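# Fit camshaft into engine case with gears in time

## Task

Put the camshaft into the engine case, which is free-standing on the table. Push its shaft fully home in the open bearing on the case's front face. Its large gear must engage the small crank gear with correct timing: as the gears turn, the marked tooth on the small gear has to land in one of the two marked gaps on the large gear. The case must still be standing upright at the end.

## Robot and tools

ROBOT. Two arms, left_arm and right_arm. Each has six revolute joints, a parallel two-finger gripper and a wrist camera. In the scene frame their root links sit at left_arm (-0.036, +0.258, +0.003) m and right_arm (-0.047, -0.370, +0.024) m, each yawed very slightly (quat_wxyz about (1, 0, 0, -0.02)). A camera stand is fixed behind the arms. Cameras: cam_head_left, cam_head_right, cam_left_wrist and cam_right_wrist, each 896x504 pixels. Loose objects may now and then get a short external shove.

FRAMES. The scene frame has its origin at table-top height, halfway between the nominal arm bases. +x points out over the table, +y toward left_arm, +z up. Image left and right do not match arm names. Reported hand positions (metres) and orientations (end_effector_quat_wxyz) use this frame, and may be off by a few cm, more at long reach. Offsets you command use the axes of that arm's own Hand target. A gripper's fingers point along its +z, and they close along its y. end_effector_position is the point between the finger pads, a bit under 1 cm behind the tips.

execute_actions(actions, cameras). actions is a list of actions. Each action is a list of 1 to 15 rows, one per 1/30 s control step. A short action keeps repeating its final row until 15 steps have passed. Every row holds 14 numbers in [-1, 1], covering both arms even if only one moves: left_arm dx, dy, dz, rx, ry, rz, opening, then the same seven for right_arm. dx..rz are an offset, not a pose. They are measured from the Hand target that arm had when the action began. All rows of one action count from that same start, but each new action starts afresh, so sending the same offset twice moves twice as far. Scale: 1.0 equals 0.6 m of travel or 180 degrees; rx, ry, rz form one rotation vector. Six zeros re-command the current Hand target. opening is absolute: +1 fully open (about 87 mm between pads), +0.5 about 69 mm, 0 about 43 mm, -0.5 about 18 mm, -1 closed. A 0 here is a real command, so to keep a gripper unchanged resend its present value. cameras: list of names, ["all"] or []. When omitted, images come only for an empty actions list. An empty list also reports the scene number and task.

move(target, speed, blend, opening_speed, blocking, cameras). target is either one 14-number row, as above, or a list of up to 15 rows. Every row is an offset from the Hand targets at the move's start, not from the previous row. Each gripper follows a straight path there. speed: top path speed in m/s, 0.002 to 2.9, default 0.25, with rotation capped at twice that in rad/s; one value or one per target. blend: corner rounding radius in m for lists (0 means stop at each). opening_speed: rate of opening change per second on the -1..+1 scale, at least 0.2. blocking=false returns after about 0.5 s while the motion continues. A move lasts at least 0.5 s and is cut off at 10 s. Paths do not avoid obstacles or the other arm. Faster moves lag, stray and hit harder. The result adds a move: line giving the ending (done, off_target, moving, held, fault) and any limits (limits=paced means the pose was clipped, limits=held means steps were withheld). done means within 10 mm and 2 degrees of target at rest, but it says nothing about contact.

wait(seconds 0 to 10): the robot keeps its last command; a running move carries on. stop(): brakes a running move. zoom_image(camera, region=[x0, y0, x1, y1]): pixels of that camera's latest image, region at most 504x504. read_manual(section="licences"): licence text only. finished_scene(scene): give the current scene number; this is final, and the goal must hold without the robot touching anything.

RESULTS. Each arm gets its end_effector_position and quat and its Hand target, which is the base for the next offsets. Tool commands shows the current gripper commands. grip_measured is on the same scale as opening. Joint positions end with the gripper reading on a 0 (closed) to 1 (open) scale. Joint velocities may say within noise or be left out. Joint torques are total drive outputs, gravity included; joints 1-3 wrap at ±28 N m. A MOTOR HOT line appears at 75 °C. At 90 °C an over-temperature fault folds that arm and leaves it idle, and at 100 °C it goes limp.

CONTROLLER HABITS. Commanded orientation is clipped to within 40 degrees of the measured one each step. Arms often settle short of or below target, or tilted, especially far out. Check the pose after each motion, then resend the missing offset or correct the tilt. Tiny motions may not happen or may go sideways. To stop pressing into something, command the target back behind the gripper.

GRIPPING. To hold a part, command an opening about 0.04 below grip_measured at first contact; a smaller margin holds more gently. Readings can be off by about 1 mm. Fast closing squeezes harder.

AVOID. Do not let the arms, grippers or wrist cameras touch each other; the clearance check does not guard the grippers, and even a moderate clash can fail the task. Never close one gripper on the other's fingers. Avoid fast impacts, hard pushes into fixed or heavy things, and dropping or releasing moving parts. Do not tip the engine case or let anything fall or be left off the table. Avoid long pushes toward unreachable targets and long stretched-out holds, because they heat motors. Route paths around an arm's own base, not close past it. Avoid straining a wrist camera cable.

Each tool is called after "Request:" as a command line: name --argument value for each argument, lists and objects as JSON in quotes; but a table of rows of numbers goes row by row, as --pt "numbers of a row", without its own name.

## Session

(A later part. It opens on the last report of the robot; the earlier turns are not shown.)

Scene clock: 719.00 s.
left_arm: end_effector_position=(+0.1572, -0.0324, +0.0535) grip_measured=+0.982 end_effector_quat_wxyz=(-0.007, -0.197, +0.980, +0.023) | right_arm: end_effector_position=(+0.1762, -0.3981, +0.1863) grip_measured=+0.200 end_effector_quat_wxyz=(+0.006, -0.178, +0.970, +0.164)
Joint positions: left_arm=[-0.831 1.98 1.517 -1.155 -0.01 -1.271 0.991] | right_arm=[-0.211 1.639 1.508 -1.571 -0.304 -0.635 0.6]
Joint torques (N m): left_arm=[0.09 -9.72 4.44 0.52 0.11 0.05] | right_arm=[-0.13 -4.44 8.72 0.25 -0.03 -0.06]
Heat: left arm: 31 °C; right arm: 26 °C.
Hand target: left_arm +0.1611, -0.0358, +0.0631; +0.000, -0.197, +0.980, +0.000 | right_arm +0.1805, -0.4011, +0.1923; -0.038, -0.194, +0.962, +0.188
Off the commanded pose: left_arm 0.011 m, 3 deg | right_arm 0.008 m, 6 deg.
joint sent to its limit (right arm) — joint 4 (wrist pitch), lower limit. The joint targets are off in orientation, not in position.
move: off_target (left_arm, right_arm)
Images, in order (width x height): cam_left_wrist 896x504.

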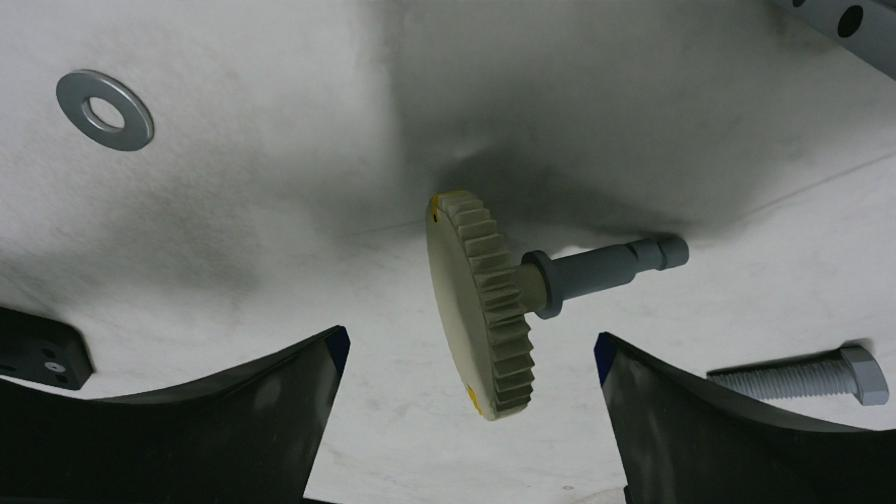

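Request:
move --target '[0.0,-0.0133,-0.005,0,0,0,1,0,0,0,0,0,0,0.2]' --speed 0.08

Request:
move --target '[0,0,0,0,0,0,-0.75,0,0,0,0,0,0,0.2]' --opening_speed 0.4 --cameras '["all"]'

Scene clock: 733.90 s.
left_arm: end_effector_position=(+0.1619, -0.0381, +0.0589) grip_measured=+0.982 end_effector_quat_wxyz=(-0.001, -0.197, +0.980, +0.012) | right_arm: end_effector_position=(+0.1762, -0.3981, +0.1863) grip_measured=+0.200 end_effector_quat_wxyz=(+0.006, -0.178, +0.970, +0.164)
Joint positions: left_arm=[-0.831 1.98 1.541 -1.154 -0.01 -1.271 0.991] | right_arm=[-0.211 1.639 1.508 -1.571 -0.304 -0.635 0.6]
Joint torques (N m): left_arm=[-0.4 -7.72 6.61 0.35 0.11 -0.01] | right_arm=[-0.16 -4.33 8.7 0.26 -0.03 -0.09]
Heat: left arm: 30 °C; right arm: 26 °C.
Hand target: left_arm +0.1642, -0.0432, +0.0660; +0.000, -0.197, +0.980, +0.000 | right_arm +0.1805, -0.4011, +0.1923; -0.038, -0.194, +0.962, +0.188
Off the commanded pose: left_arm 0.009 m, 1 deg | right_arm 0.008 m, 6 deg.
joint sent to its limit (right arm) — joint 4 (wrist pitch), lower limit. The joint targets are off in orientation, not in position.
move: off_target (right_arm)

Scene clock: 738.50 s.
left_arm: end_effector_position=(+0.1572, -0.0330, +0.0604) grip_measured=-0.650 end_effector_quat_wxyz=(-0.009, -0.197, +0.980, +0.024) | right_arm: end_effector_position=(+0.1762, -0.3981, +0.1863) grip_measured=+0.200 end_effector_quat_wxyz=(+0.006, -0.178, +0.970, +0.164)
Joint positions: left_arm=[-0.831 1.98 1.544 -1.186 -0.007 -1.271 0.175] | right_arm=[-0.211 1.639 1.508 -1.571 -0.304 -0.635 0.6]
Joint torques (N m): left_arm=[-0.42 -7.76 6.32 0.59 0.08 -0.02] | right_arm=[-0.09 -4.33 8.76 0.26 -0.04 -0.08]
Heat: left arm: 30 °C; right arm: 25 °C.
Hand target: left_arm +0.1642, -0.0431, +0.0661; +0.000, -0.197, +0.980, +0.000 | right_arm +0.1805, -0.4011, +0.1923; -0.038, -0.194, +0.962, +0.188
Off the commanded pose: left_arm 0.014 m, 3 deg | right_arm 0.008 m, 6 deg.
joint sent to its limit (right arm) — joint 4 (wrist pitch), lower limit. The joint targets are off in orientation, not in position.
move: off_target (left_arm, right_arm)

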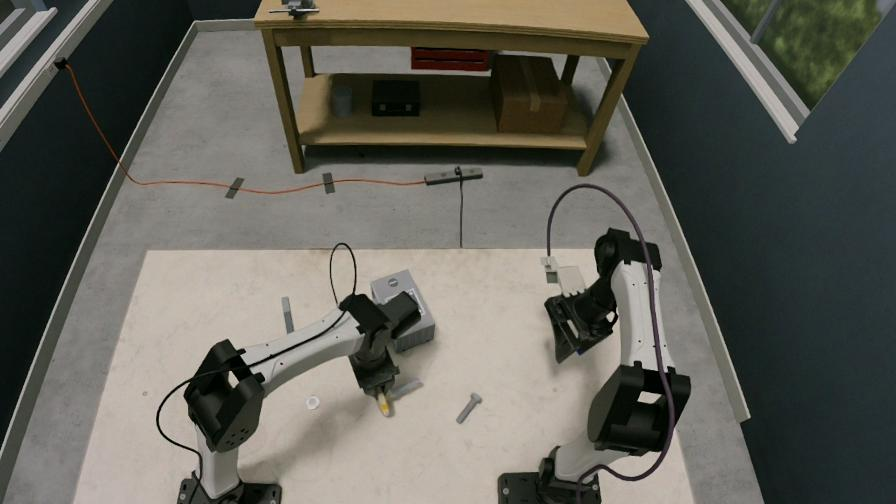

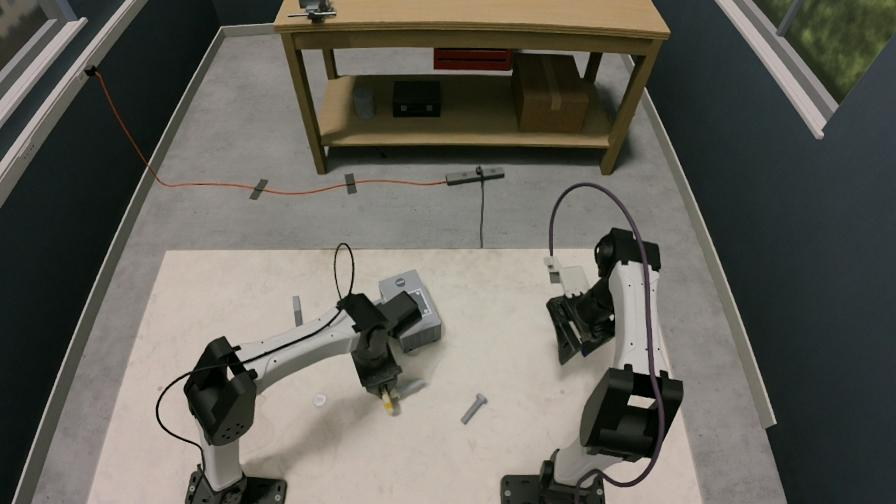

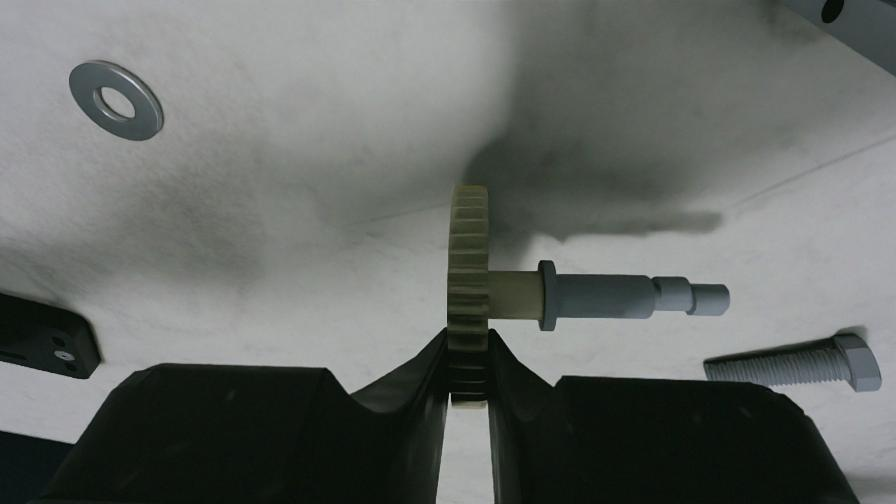

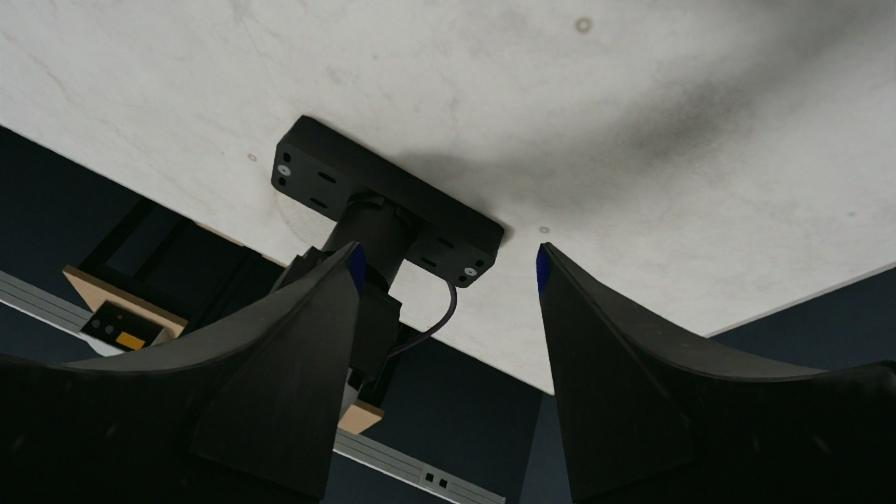

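Request:
move --pt "0 0 -0.08 0 0 0 -0.75 0 0 0 0 0 0 0.2" --pt "-0.2077 0.0877 -0.06 0 -0.072 0 -0.75 0 0 0 0 0 0 0.2" --blend '[0.02,0]' --speed 0.2 --cameras '["all"]'

Scene clock: 754.17 s.
left_arm: end_effector_position=(+0.2519, +0.0552, +0.0885) grip_measured=-0.650 end_effector_quat_wxyz=(+0.085, -0.196, +0.976, +0.042) | right_arm: end_effector_position=(+0.1762, -0.3981, +0.1863) grip_measured=+0.200 end_effector_quat_wxyz=(+0.006, -0.178, +0.970, +0.164)
Joint positions: left_arm=[-0.562 1.915 1.586 -1.184 -0.181 -0.997 0.175] | right_arm=[-0.211 1.639 1.508 -1.571 -0.304 -0.635 0.6]
Joint torques (N m): left_arm=[-0.29 -10.11 5.08 0.8 -0.18 0.02] | right_arm=[-0.09 -4.45 8.75 0.24 -0.03 -0.06]
Heat: left arm: 31 °C; right arm: 25 °C.
Hand target: left_arm +0.2587, +0.0536, +0.1021; +0.111, -0.196, +0.974, +0.023 | right_arm +0.1805, -0.4011, +0.1923; -0.038, -0.194, +0.962, +0.188
Off the commanded pose: left_arm 0.015 m, 4 deg | right_arm 0.008 m, 6 deg.
joint sent to its limit (right arm) — joint 4 (wrist pitch), lower limit. The joint targets are off in orientation, not in position.
move: off_target (left_arm, right_arm)

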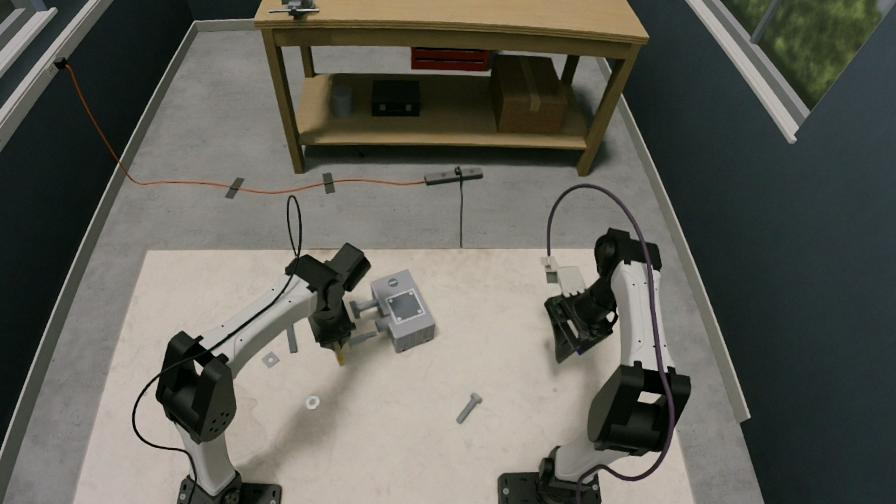

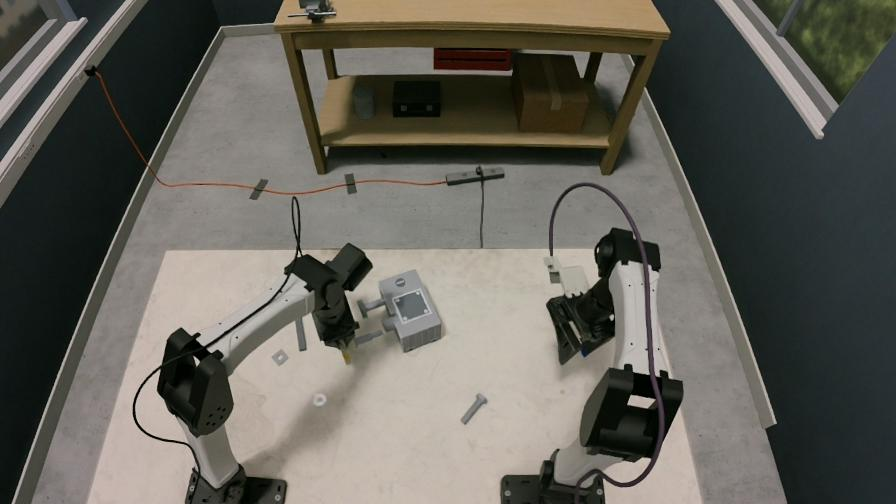

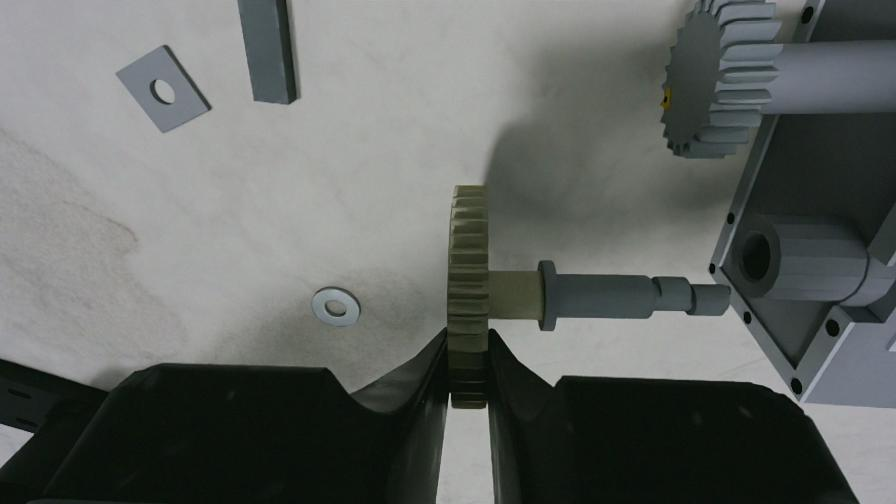

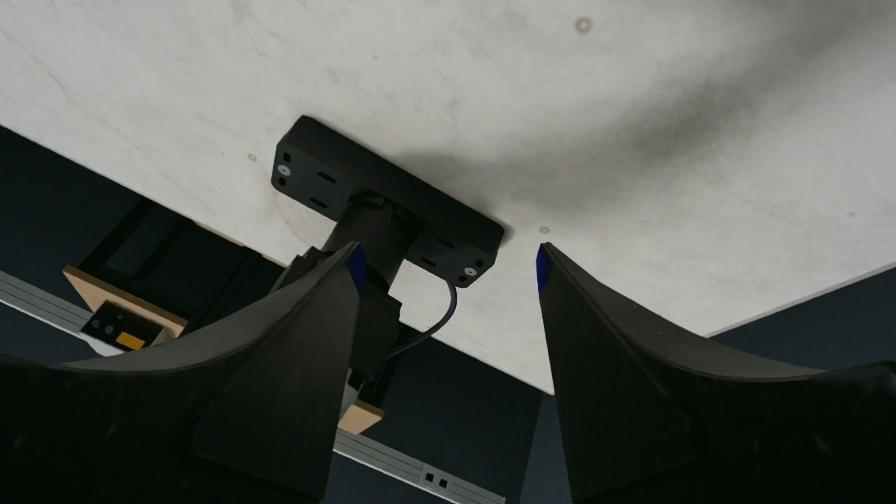

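Request:
zoom_image --camera "cam_head_right" --region '[300, 240, 460, 380]'

Request:
zoom_image --camera "cam_head_left" --region '[300, 240, 460, 380]'

Request:
zoom_image --camera "cam_left_wrist" --region '[440, 0, 896, 420]'

Scaled by 3.150 from the camera's 896x504 image, which has a finer 1280x720 frame.

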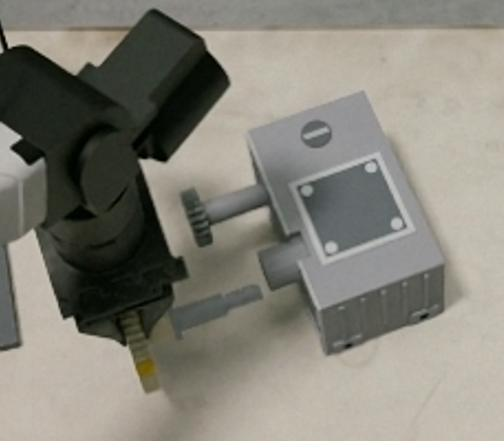

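Scaled by 3.150 from the camera's 896x504 image, which has a finer 1280x720 frame.

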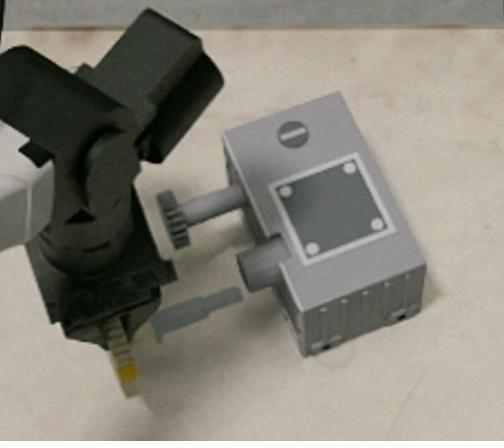

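Scaled by 1.105 from the camera's 896x504 image, which has a finer 1280x720 frame.

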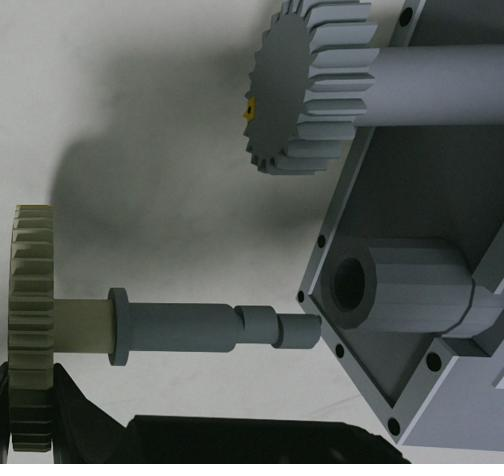

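Request:
move --target '[-0.026,0,0.006,0.0155,0,0,-0.75,0,0,0,0,0,0,0.2]' --speed 0.1 --cameras '["cam_head_left","cam_head_right","cam_left_wrist"]'

Request:
zoom_image --camera "cam_head_right" --region '[300, 240, 460, 380]'

Scene clock: 786.67 s.
left_arm: end_effector_position=(+0.2677, +0.0637, +0.0880) grip_measured=-0.650 end_effector_quat_wxyz=(+0.096, -0.192, +0.976, +0.025) | right_arm: end_effector_position=(+0.1762, -0.3981, +0.1863) grip_measured=+0.200 end_effector_quat_wxyz=(+0.006, -0.178, +0.970, +0.164)
Joint positions: left_arm=[-0.515 1.908 1.574 -1.131 -0.168 -0.938 0.175] | right_arm=[-0.211 1.639 1.508 -1.571 -0.304 -0.635 0.6]
Joint torques (N m): left_arm=[0.03 -10.14 5.14 0.88 0.07 0.04] | right_arm=[-0.09 -4.34 8.8 0.29 -0.01 -0.07]
Heat: left arm: 33 °C; right arm: 25 °C.
Hand target: left_arm +0.2736, +0.0597, +0.1022; +0.116, -0.193, +0.974, -0.001 | right_arm +0.1805, -0.4011, +0.1923; -0.038, -0.194, +0.962, +0.188
Off the commanded pose: left_arm 0.016 m, 4 deg | right_arm 0.008 m, 6 deg.
joint sent to its limit (right arm) — joint 4 (wrist pitch), lower limit. The joint targets are off in orientation, not in position.
move: off_target (left_arm, right_arm)
Images, in order (width x height): cam_head_left 896x504, cam_head_right 896x504, cam_left_wrist 896x504.

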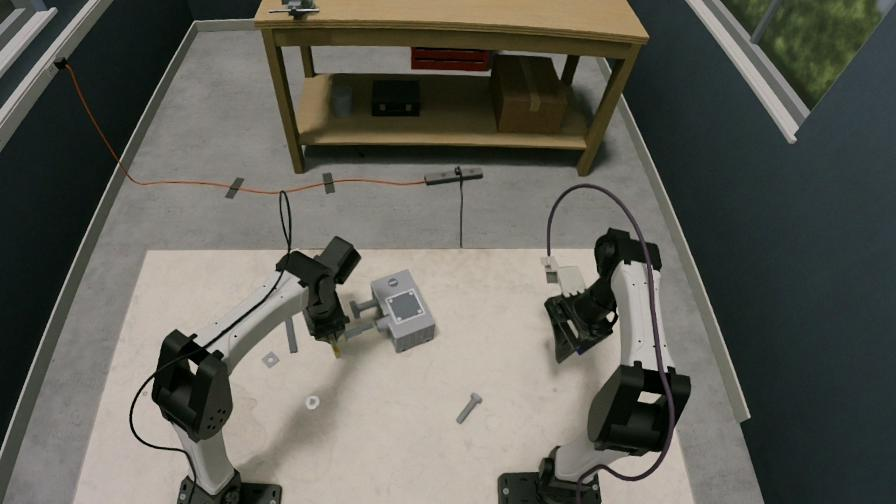

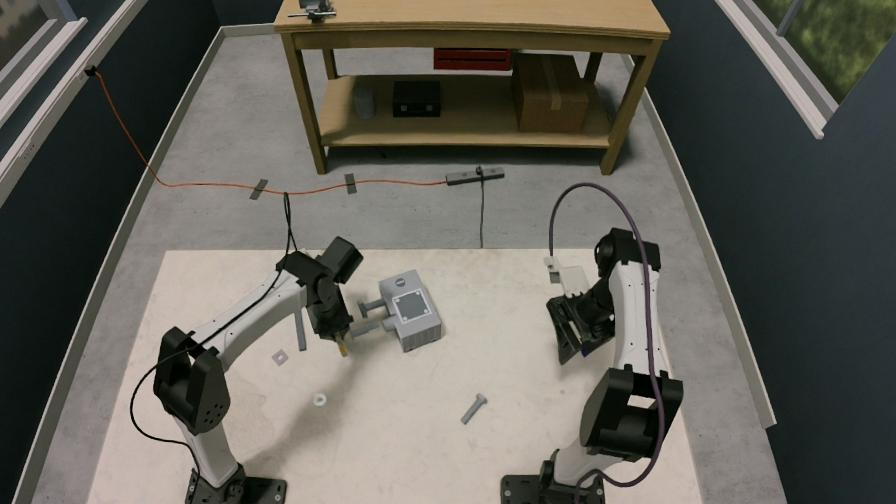

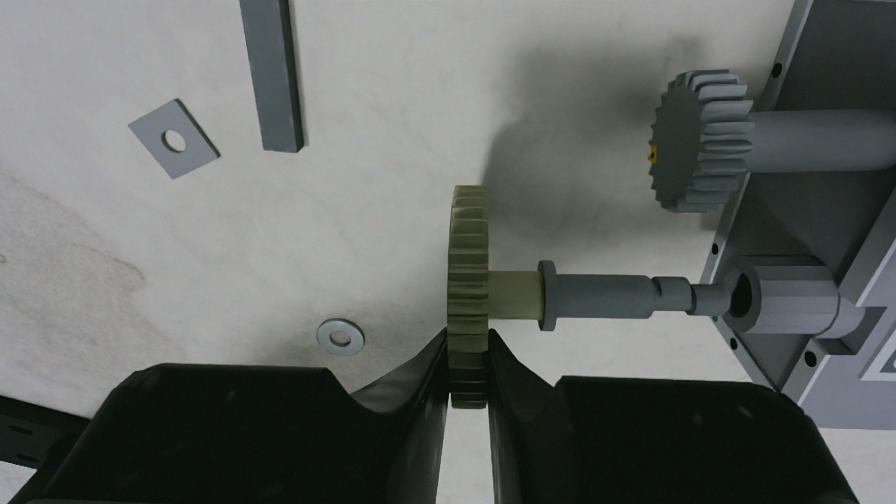

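Scaled by 3.150 from the camera's 896x504 image, which has a finer 1280x720 frame.

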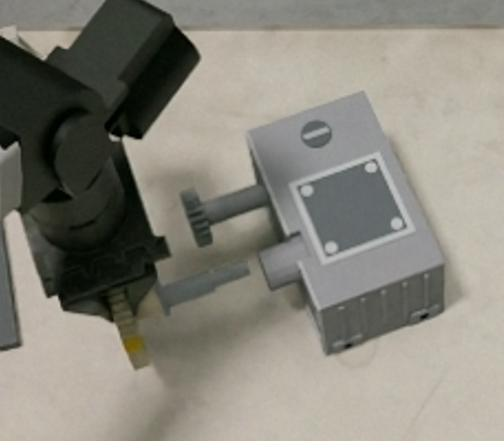

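Request:
zoom_image --camera "cam_head_right" --region '[340, 290, 410, 360]'

Request:
zoom_image --camera "cam_head_left" --region '[330, 290, 400, 360]'

Request:
zoom_image --camera "cam_left_wrist" --region '[620, 200, 896, 400]'

Scaled by 7.200 from the camera's 896x504 image, which has a finer 1280x720 frame.

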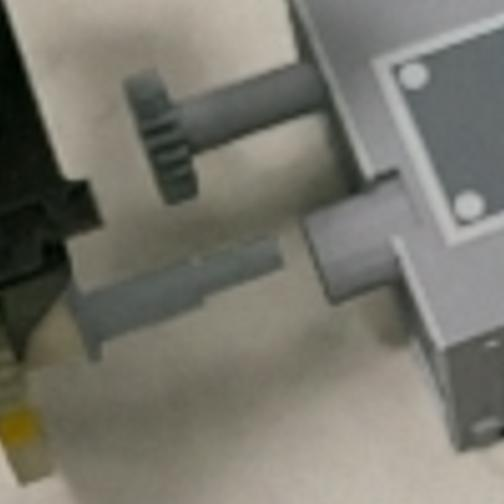

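Scaled by 7.200 from the camera's 896x504 image, which has a finer 1280x720 frame.

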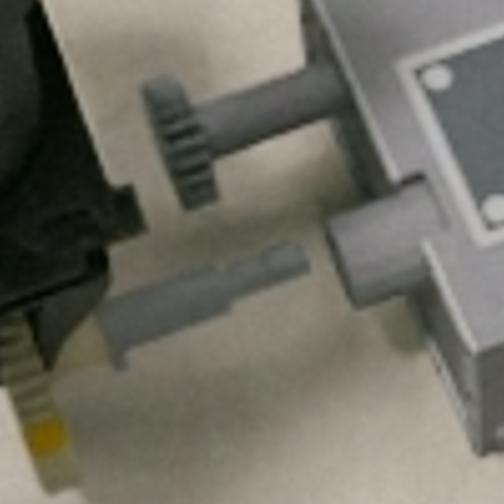

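Scaled by 1.826 from the camera's 896x504 image, which has a finer 1280x720 frame.

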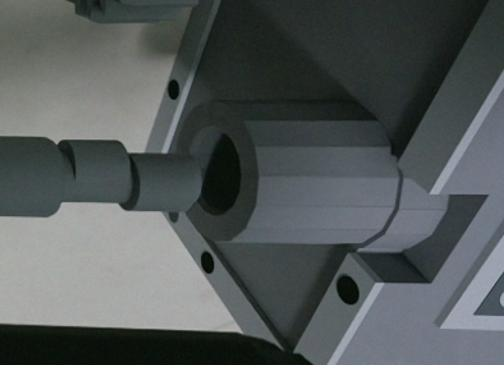

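Request:
move --target '[0.0032,0,0.0138,0.0037,0,0.016,-0.75,0,0,0,0,0,0,0.2]' --speed 0.08 --cameras '["cam_head_left","cam_head_right","cam_left_wrist"]'

Request:
zoom_image --camera "cam_head_right" --region '[340, 290, 410, 360]'

Request:
zoom_image --camera "cam_left_wrist" --region '[620, 200, 896, 400]'

Scene clock: 818.80 s.
left_arm: end_effector_position=(+0.2676, +0.0638, +0.0801) grip_measured=-0.650 end_effector_quat_wxyz=(+0.096, -0.167, +0.981, +0.021) | right_arm: end_effector_position=(+0.1762, -0.3981, +0.1863) grip_measured=+0.200 end_effector_quat_wxyz=(+0.006, -0.178, +0.970, +0.164)
Joint positions: left_arm=[-0.515 1.907 1.541 -1.089 -0.16 -0.887 0.175] | right_arm=[-0.211 1.639 1.508 -1.571 -0.304 -0.635 0.6]
Joint torques (N m): left_arm=[-0.13 -9.99 5.15 0.92 0.07 0.04] | right_arm=[-0.09 -4.4 8.8 0.27 -0.03 -0.07]
Heat: left arm: 34 °C; right arm: 26 °C.
Hand target: left_arm +0.2736, +0.0594, +0.0936; +0.116, -0.168, +0.979, -0.004 | right_arm +0.1805, -0.4011, +0.1923; -0.038, -0.194, +0.962, +0.188
Off the commanded pose: left_arm 0.016 m, 4 deg | right_arm 0.008 m, 6 deg.
joint sent to its limit (right arm) — joint 4 (wrist pitch), lower limit. The joint targets are off in orientation, not in position.
move: off_target (left_arm, right_arm)
Images, in order (width x height): cam_head_left 896x504, cam_head_right 896x504, cam_left_wrist 896x504.

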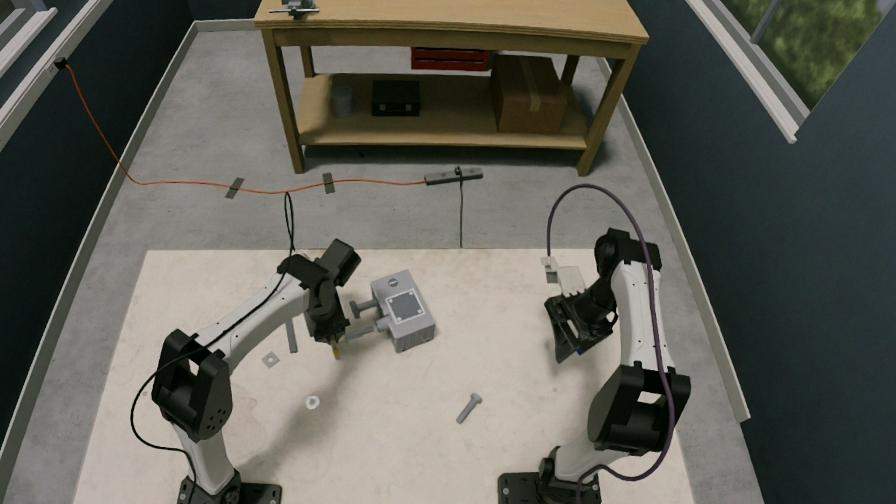

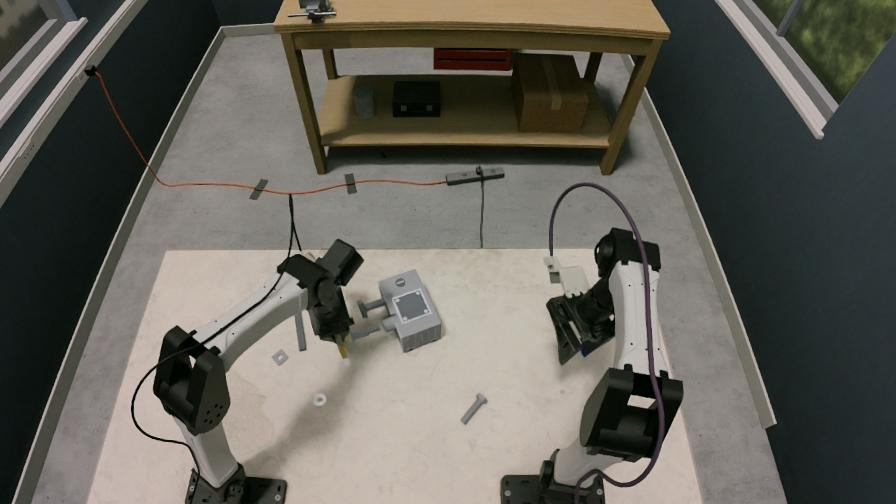

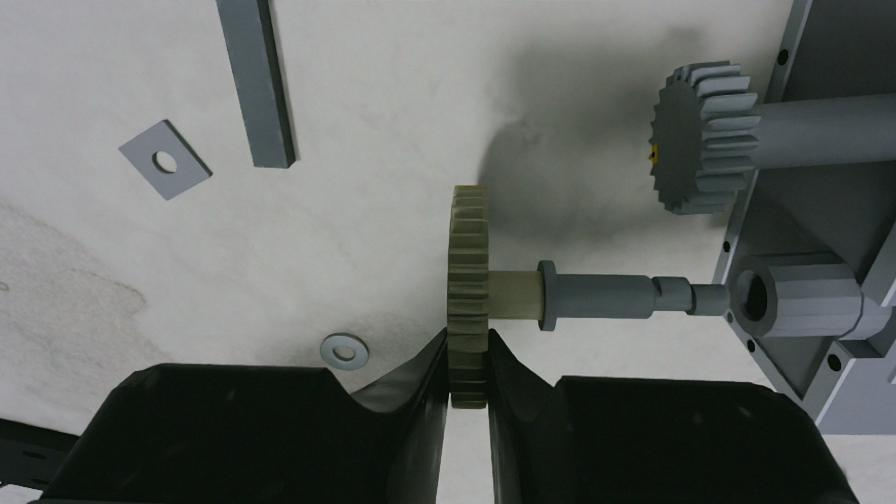

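Scaled by 7.200 from the camera's 896x504 image, which has a finer 1280x720 frame.

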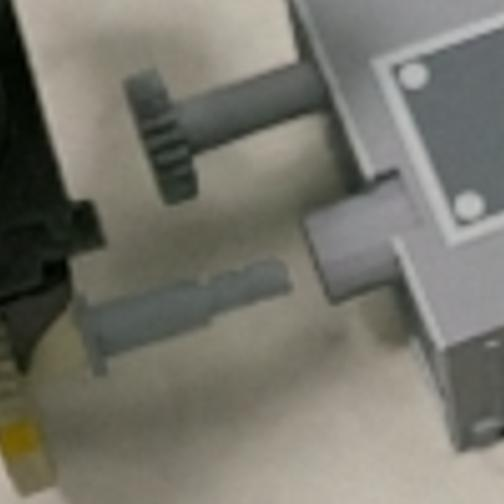

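Scaled by 1.826 from the camera's 896x504 image, which has a finer 1280x720 frame.

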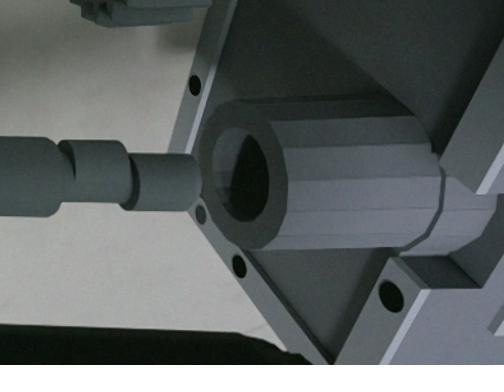

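Request:
move --target '[0,0,0,-0.0019,0,-0.0081,-0.75,-0.247,0.47,0.302,0.008,-0.436,-0.186,0.2]' --speed 0.25 --cameras '["all"]'

Scene clock: 852.90 s.
left_arm: end_effector_position=(+0.2678, +0.0633, +0.0801) grip_measured=-0.650 end_effector_quat_wxyz=(+0.097, -0.173, +0.980, +0.021) | right_arm: end_effector_position=(+0.1924, -0.0399, +0.1307) grip_measured=+0.200 end_effector_quat_wxyz=(+0.621, -0.279, +0.686, +0.257)
Joint positions: left_arm=[-0.515 1.907 1.541 -1.088 -0.16 -0.899 0.175] | right_arm=[1.101 1.573 0.385 1.086 0.279 0.034 0.6]
Joint torques (N m): left_arm=[-0.1 -9.88 5.3 0.89 0.03 -0.08] | right_arm=[0.51 -3.52 4.19 2.6 0.15 -0.03]
Heat: left arm: 33 °C; right arm: 26 °C.
Hand target: left_arm +0.2737, +0.0594, +0.0936; +0.116, -0.181, +0.977, -0.002 | right_arm +0.1897, -0.0399, +0.1306; +0.624, -0.281, +0.682, +0.258
Off the commanded pose: left_arm 0.015 m, 4 deg | right_arm 0.003 m, 1 deg.
move: off_target (left_arm)

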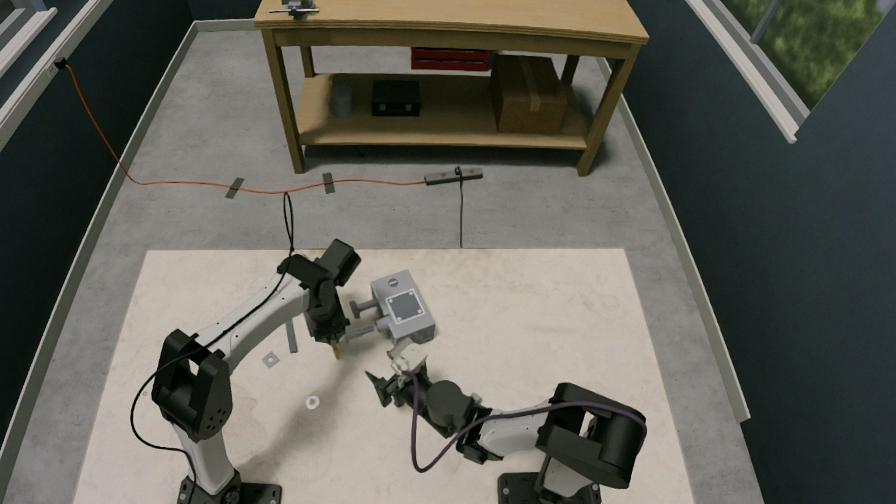

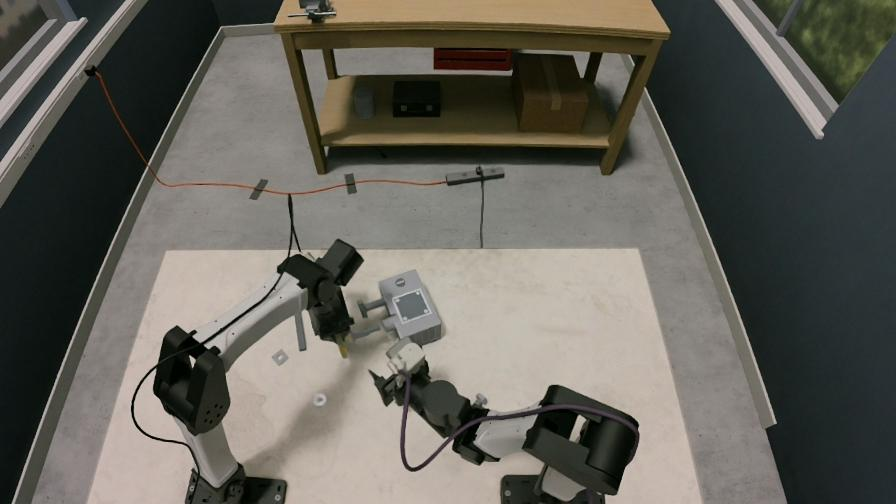

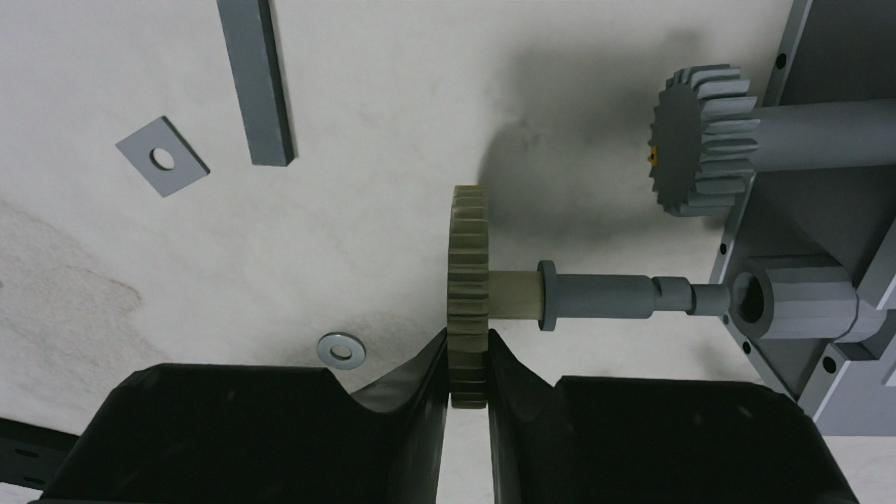

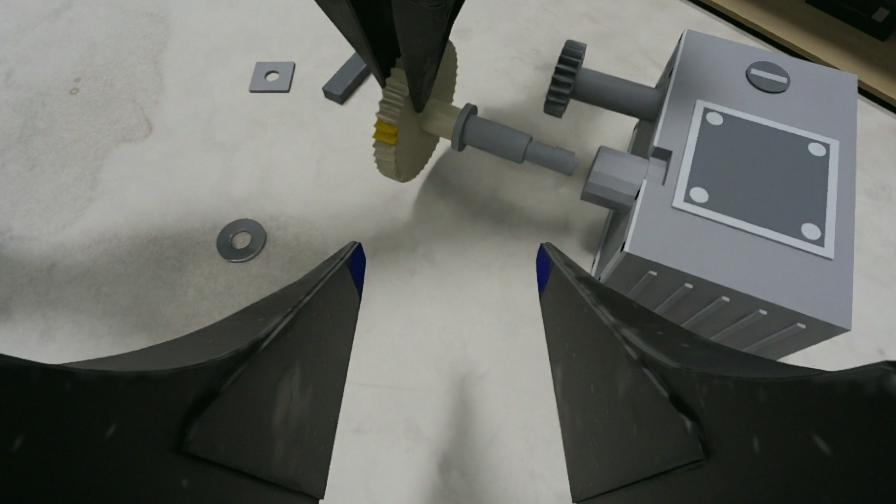

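Request:
zoom_image --camera "cam_right_wrist" --region '[340, 20, 480, 200]'

Request:
zoom_image --camera "cam_right_wrist" --region '[420, 30, 680, 220]'

Request:
zoom_image --camera "cam_left_wrist" --region '[630, 50, 780, 230]'

Scaled by 2.800 from the camera's 896x504 image, which has a finer 1280x720 frame.

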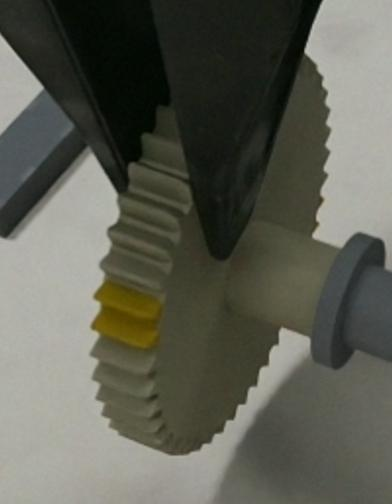

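Scaled by 1.938 from the camera's 896x504 image, which has a finer 1280x720 frame.

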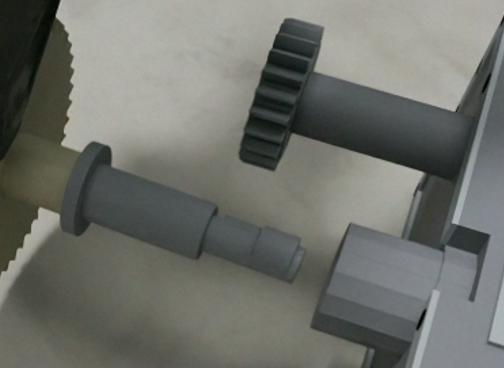

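Scaled by 2.800 from the camera's 896x504 image, which has a finer 1280x720 frame.

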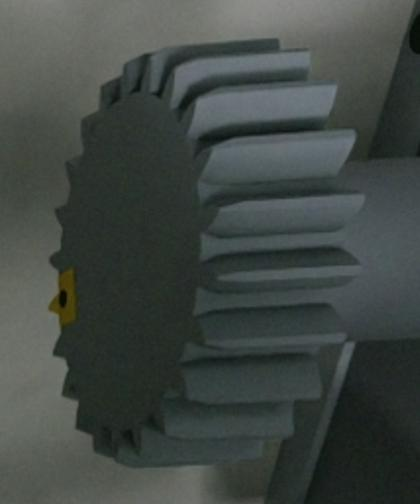

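Request:
move --target '[0,0,0,0,0,0,-0.75,-0.085,-0.118,0.0165,-0.167,-0.027,-0.008,0.2]' --speed 0.25 --cameras '["cam_right_wrist","cam_left_wrist"]'

Scene clock: 941.70 s.
left_arm: end_effector_position=(+0.2678, +0.0633, +0.0801) grip_measured=-0.650 end_effector_quat_wxyz=(+0.097, -0.173, +0.980, +0.021) | right_arm: end_effector_position=(+0.2442, -0.0823, +0.1702) grip_measured=+0.200 end_effector_quat_wxyz=(+0.554, -0.427, +0.573, +0.427)
Joint positions: left_arm=[-0.515 1.907 1.541 -1.088 -0.16 -0.899 0.175] | right_arm=[0.497 1.592 0.536 1.023 -0.842 -0.007 0.6]
Joint torques (N m): left_arm=[-0.08 -9.89 5.27 0.89 0.03 -0.08] | right_arm=[-0.61 -3.95 8.64 2.15 -0.06 0.11]
Heat: left arm: 35 °C; right arm: 31 °C.
Hand target: left_arm +0.2737, +0.0594, +0.0936; +0.116, -0.181, +0.977, -0.002 | right_arm +0.2500, -0.0800, +0.1804; +0.561, -0.431, +0.561, +0.430
Off the commanded pose: left_arm 0.015 m, 4 deg | right_arm 0.012 m, 2 deg.
move: off_target (left_arm, right_arm)
Images, in order (width x height): cam_left_wrist 896x504, cam_right_wrist 896x504.

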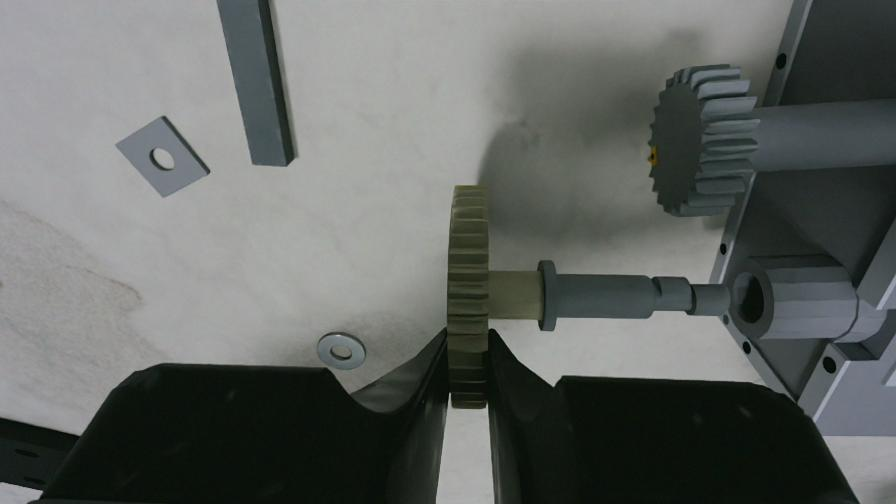

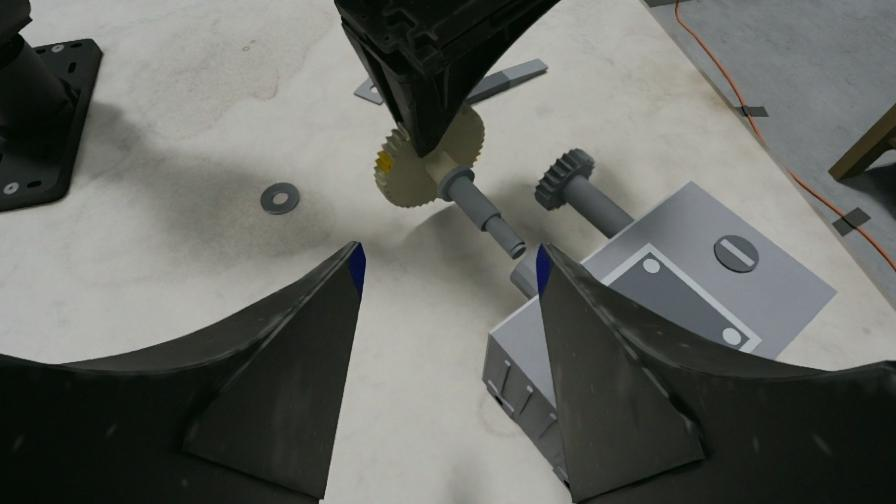

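Request:
zoom_image --camera "cam_right_wrist" --region '[360, 80, 500, 220]'

Request:
zoom_image --camera "cam_right_wrist" --region '[430, 130, 650, 310]'

Scaled by 3.600 from the camera's 896x504 image, which has a finer 1280x720 frame.

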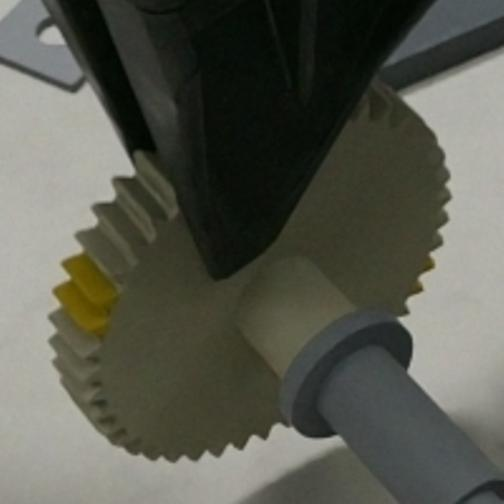

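Scaled by 2.291 from the camera's 896x504 image, which has a finer 1280x720 frame.

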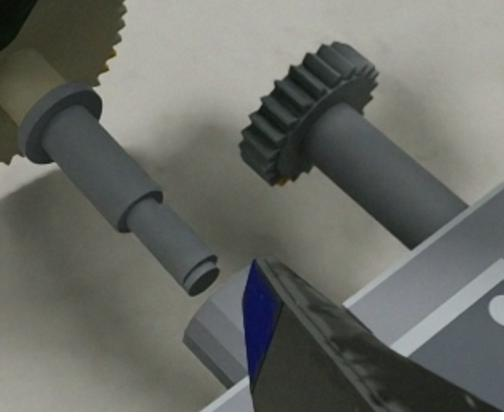

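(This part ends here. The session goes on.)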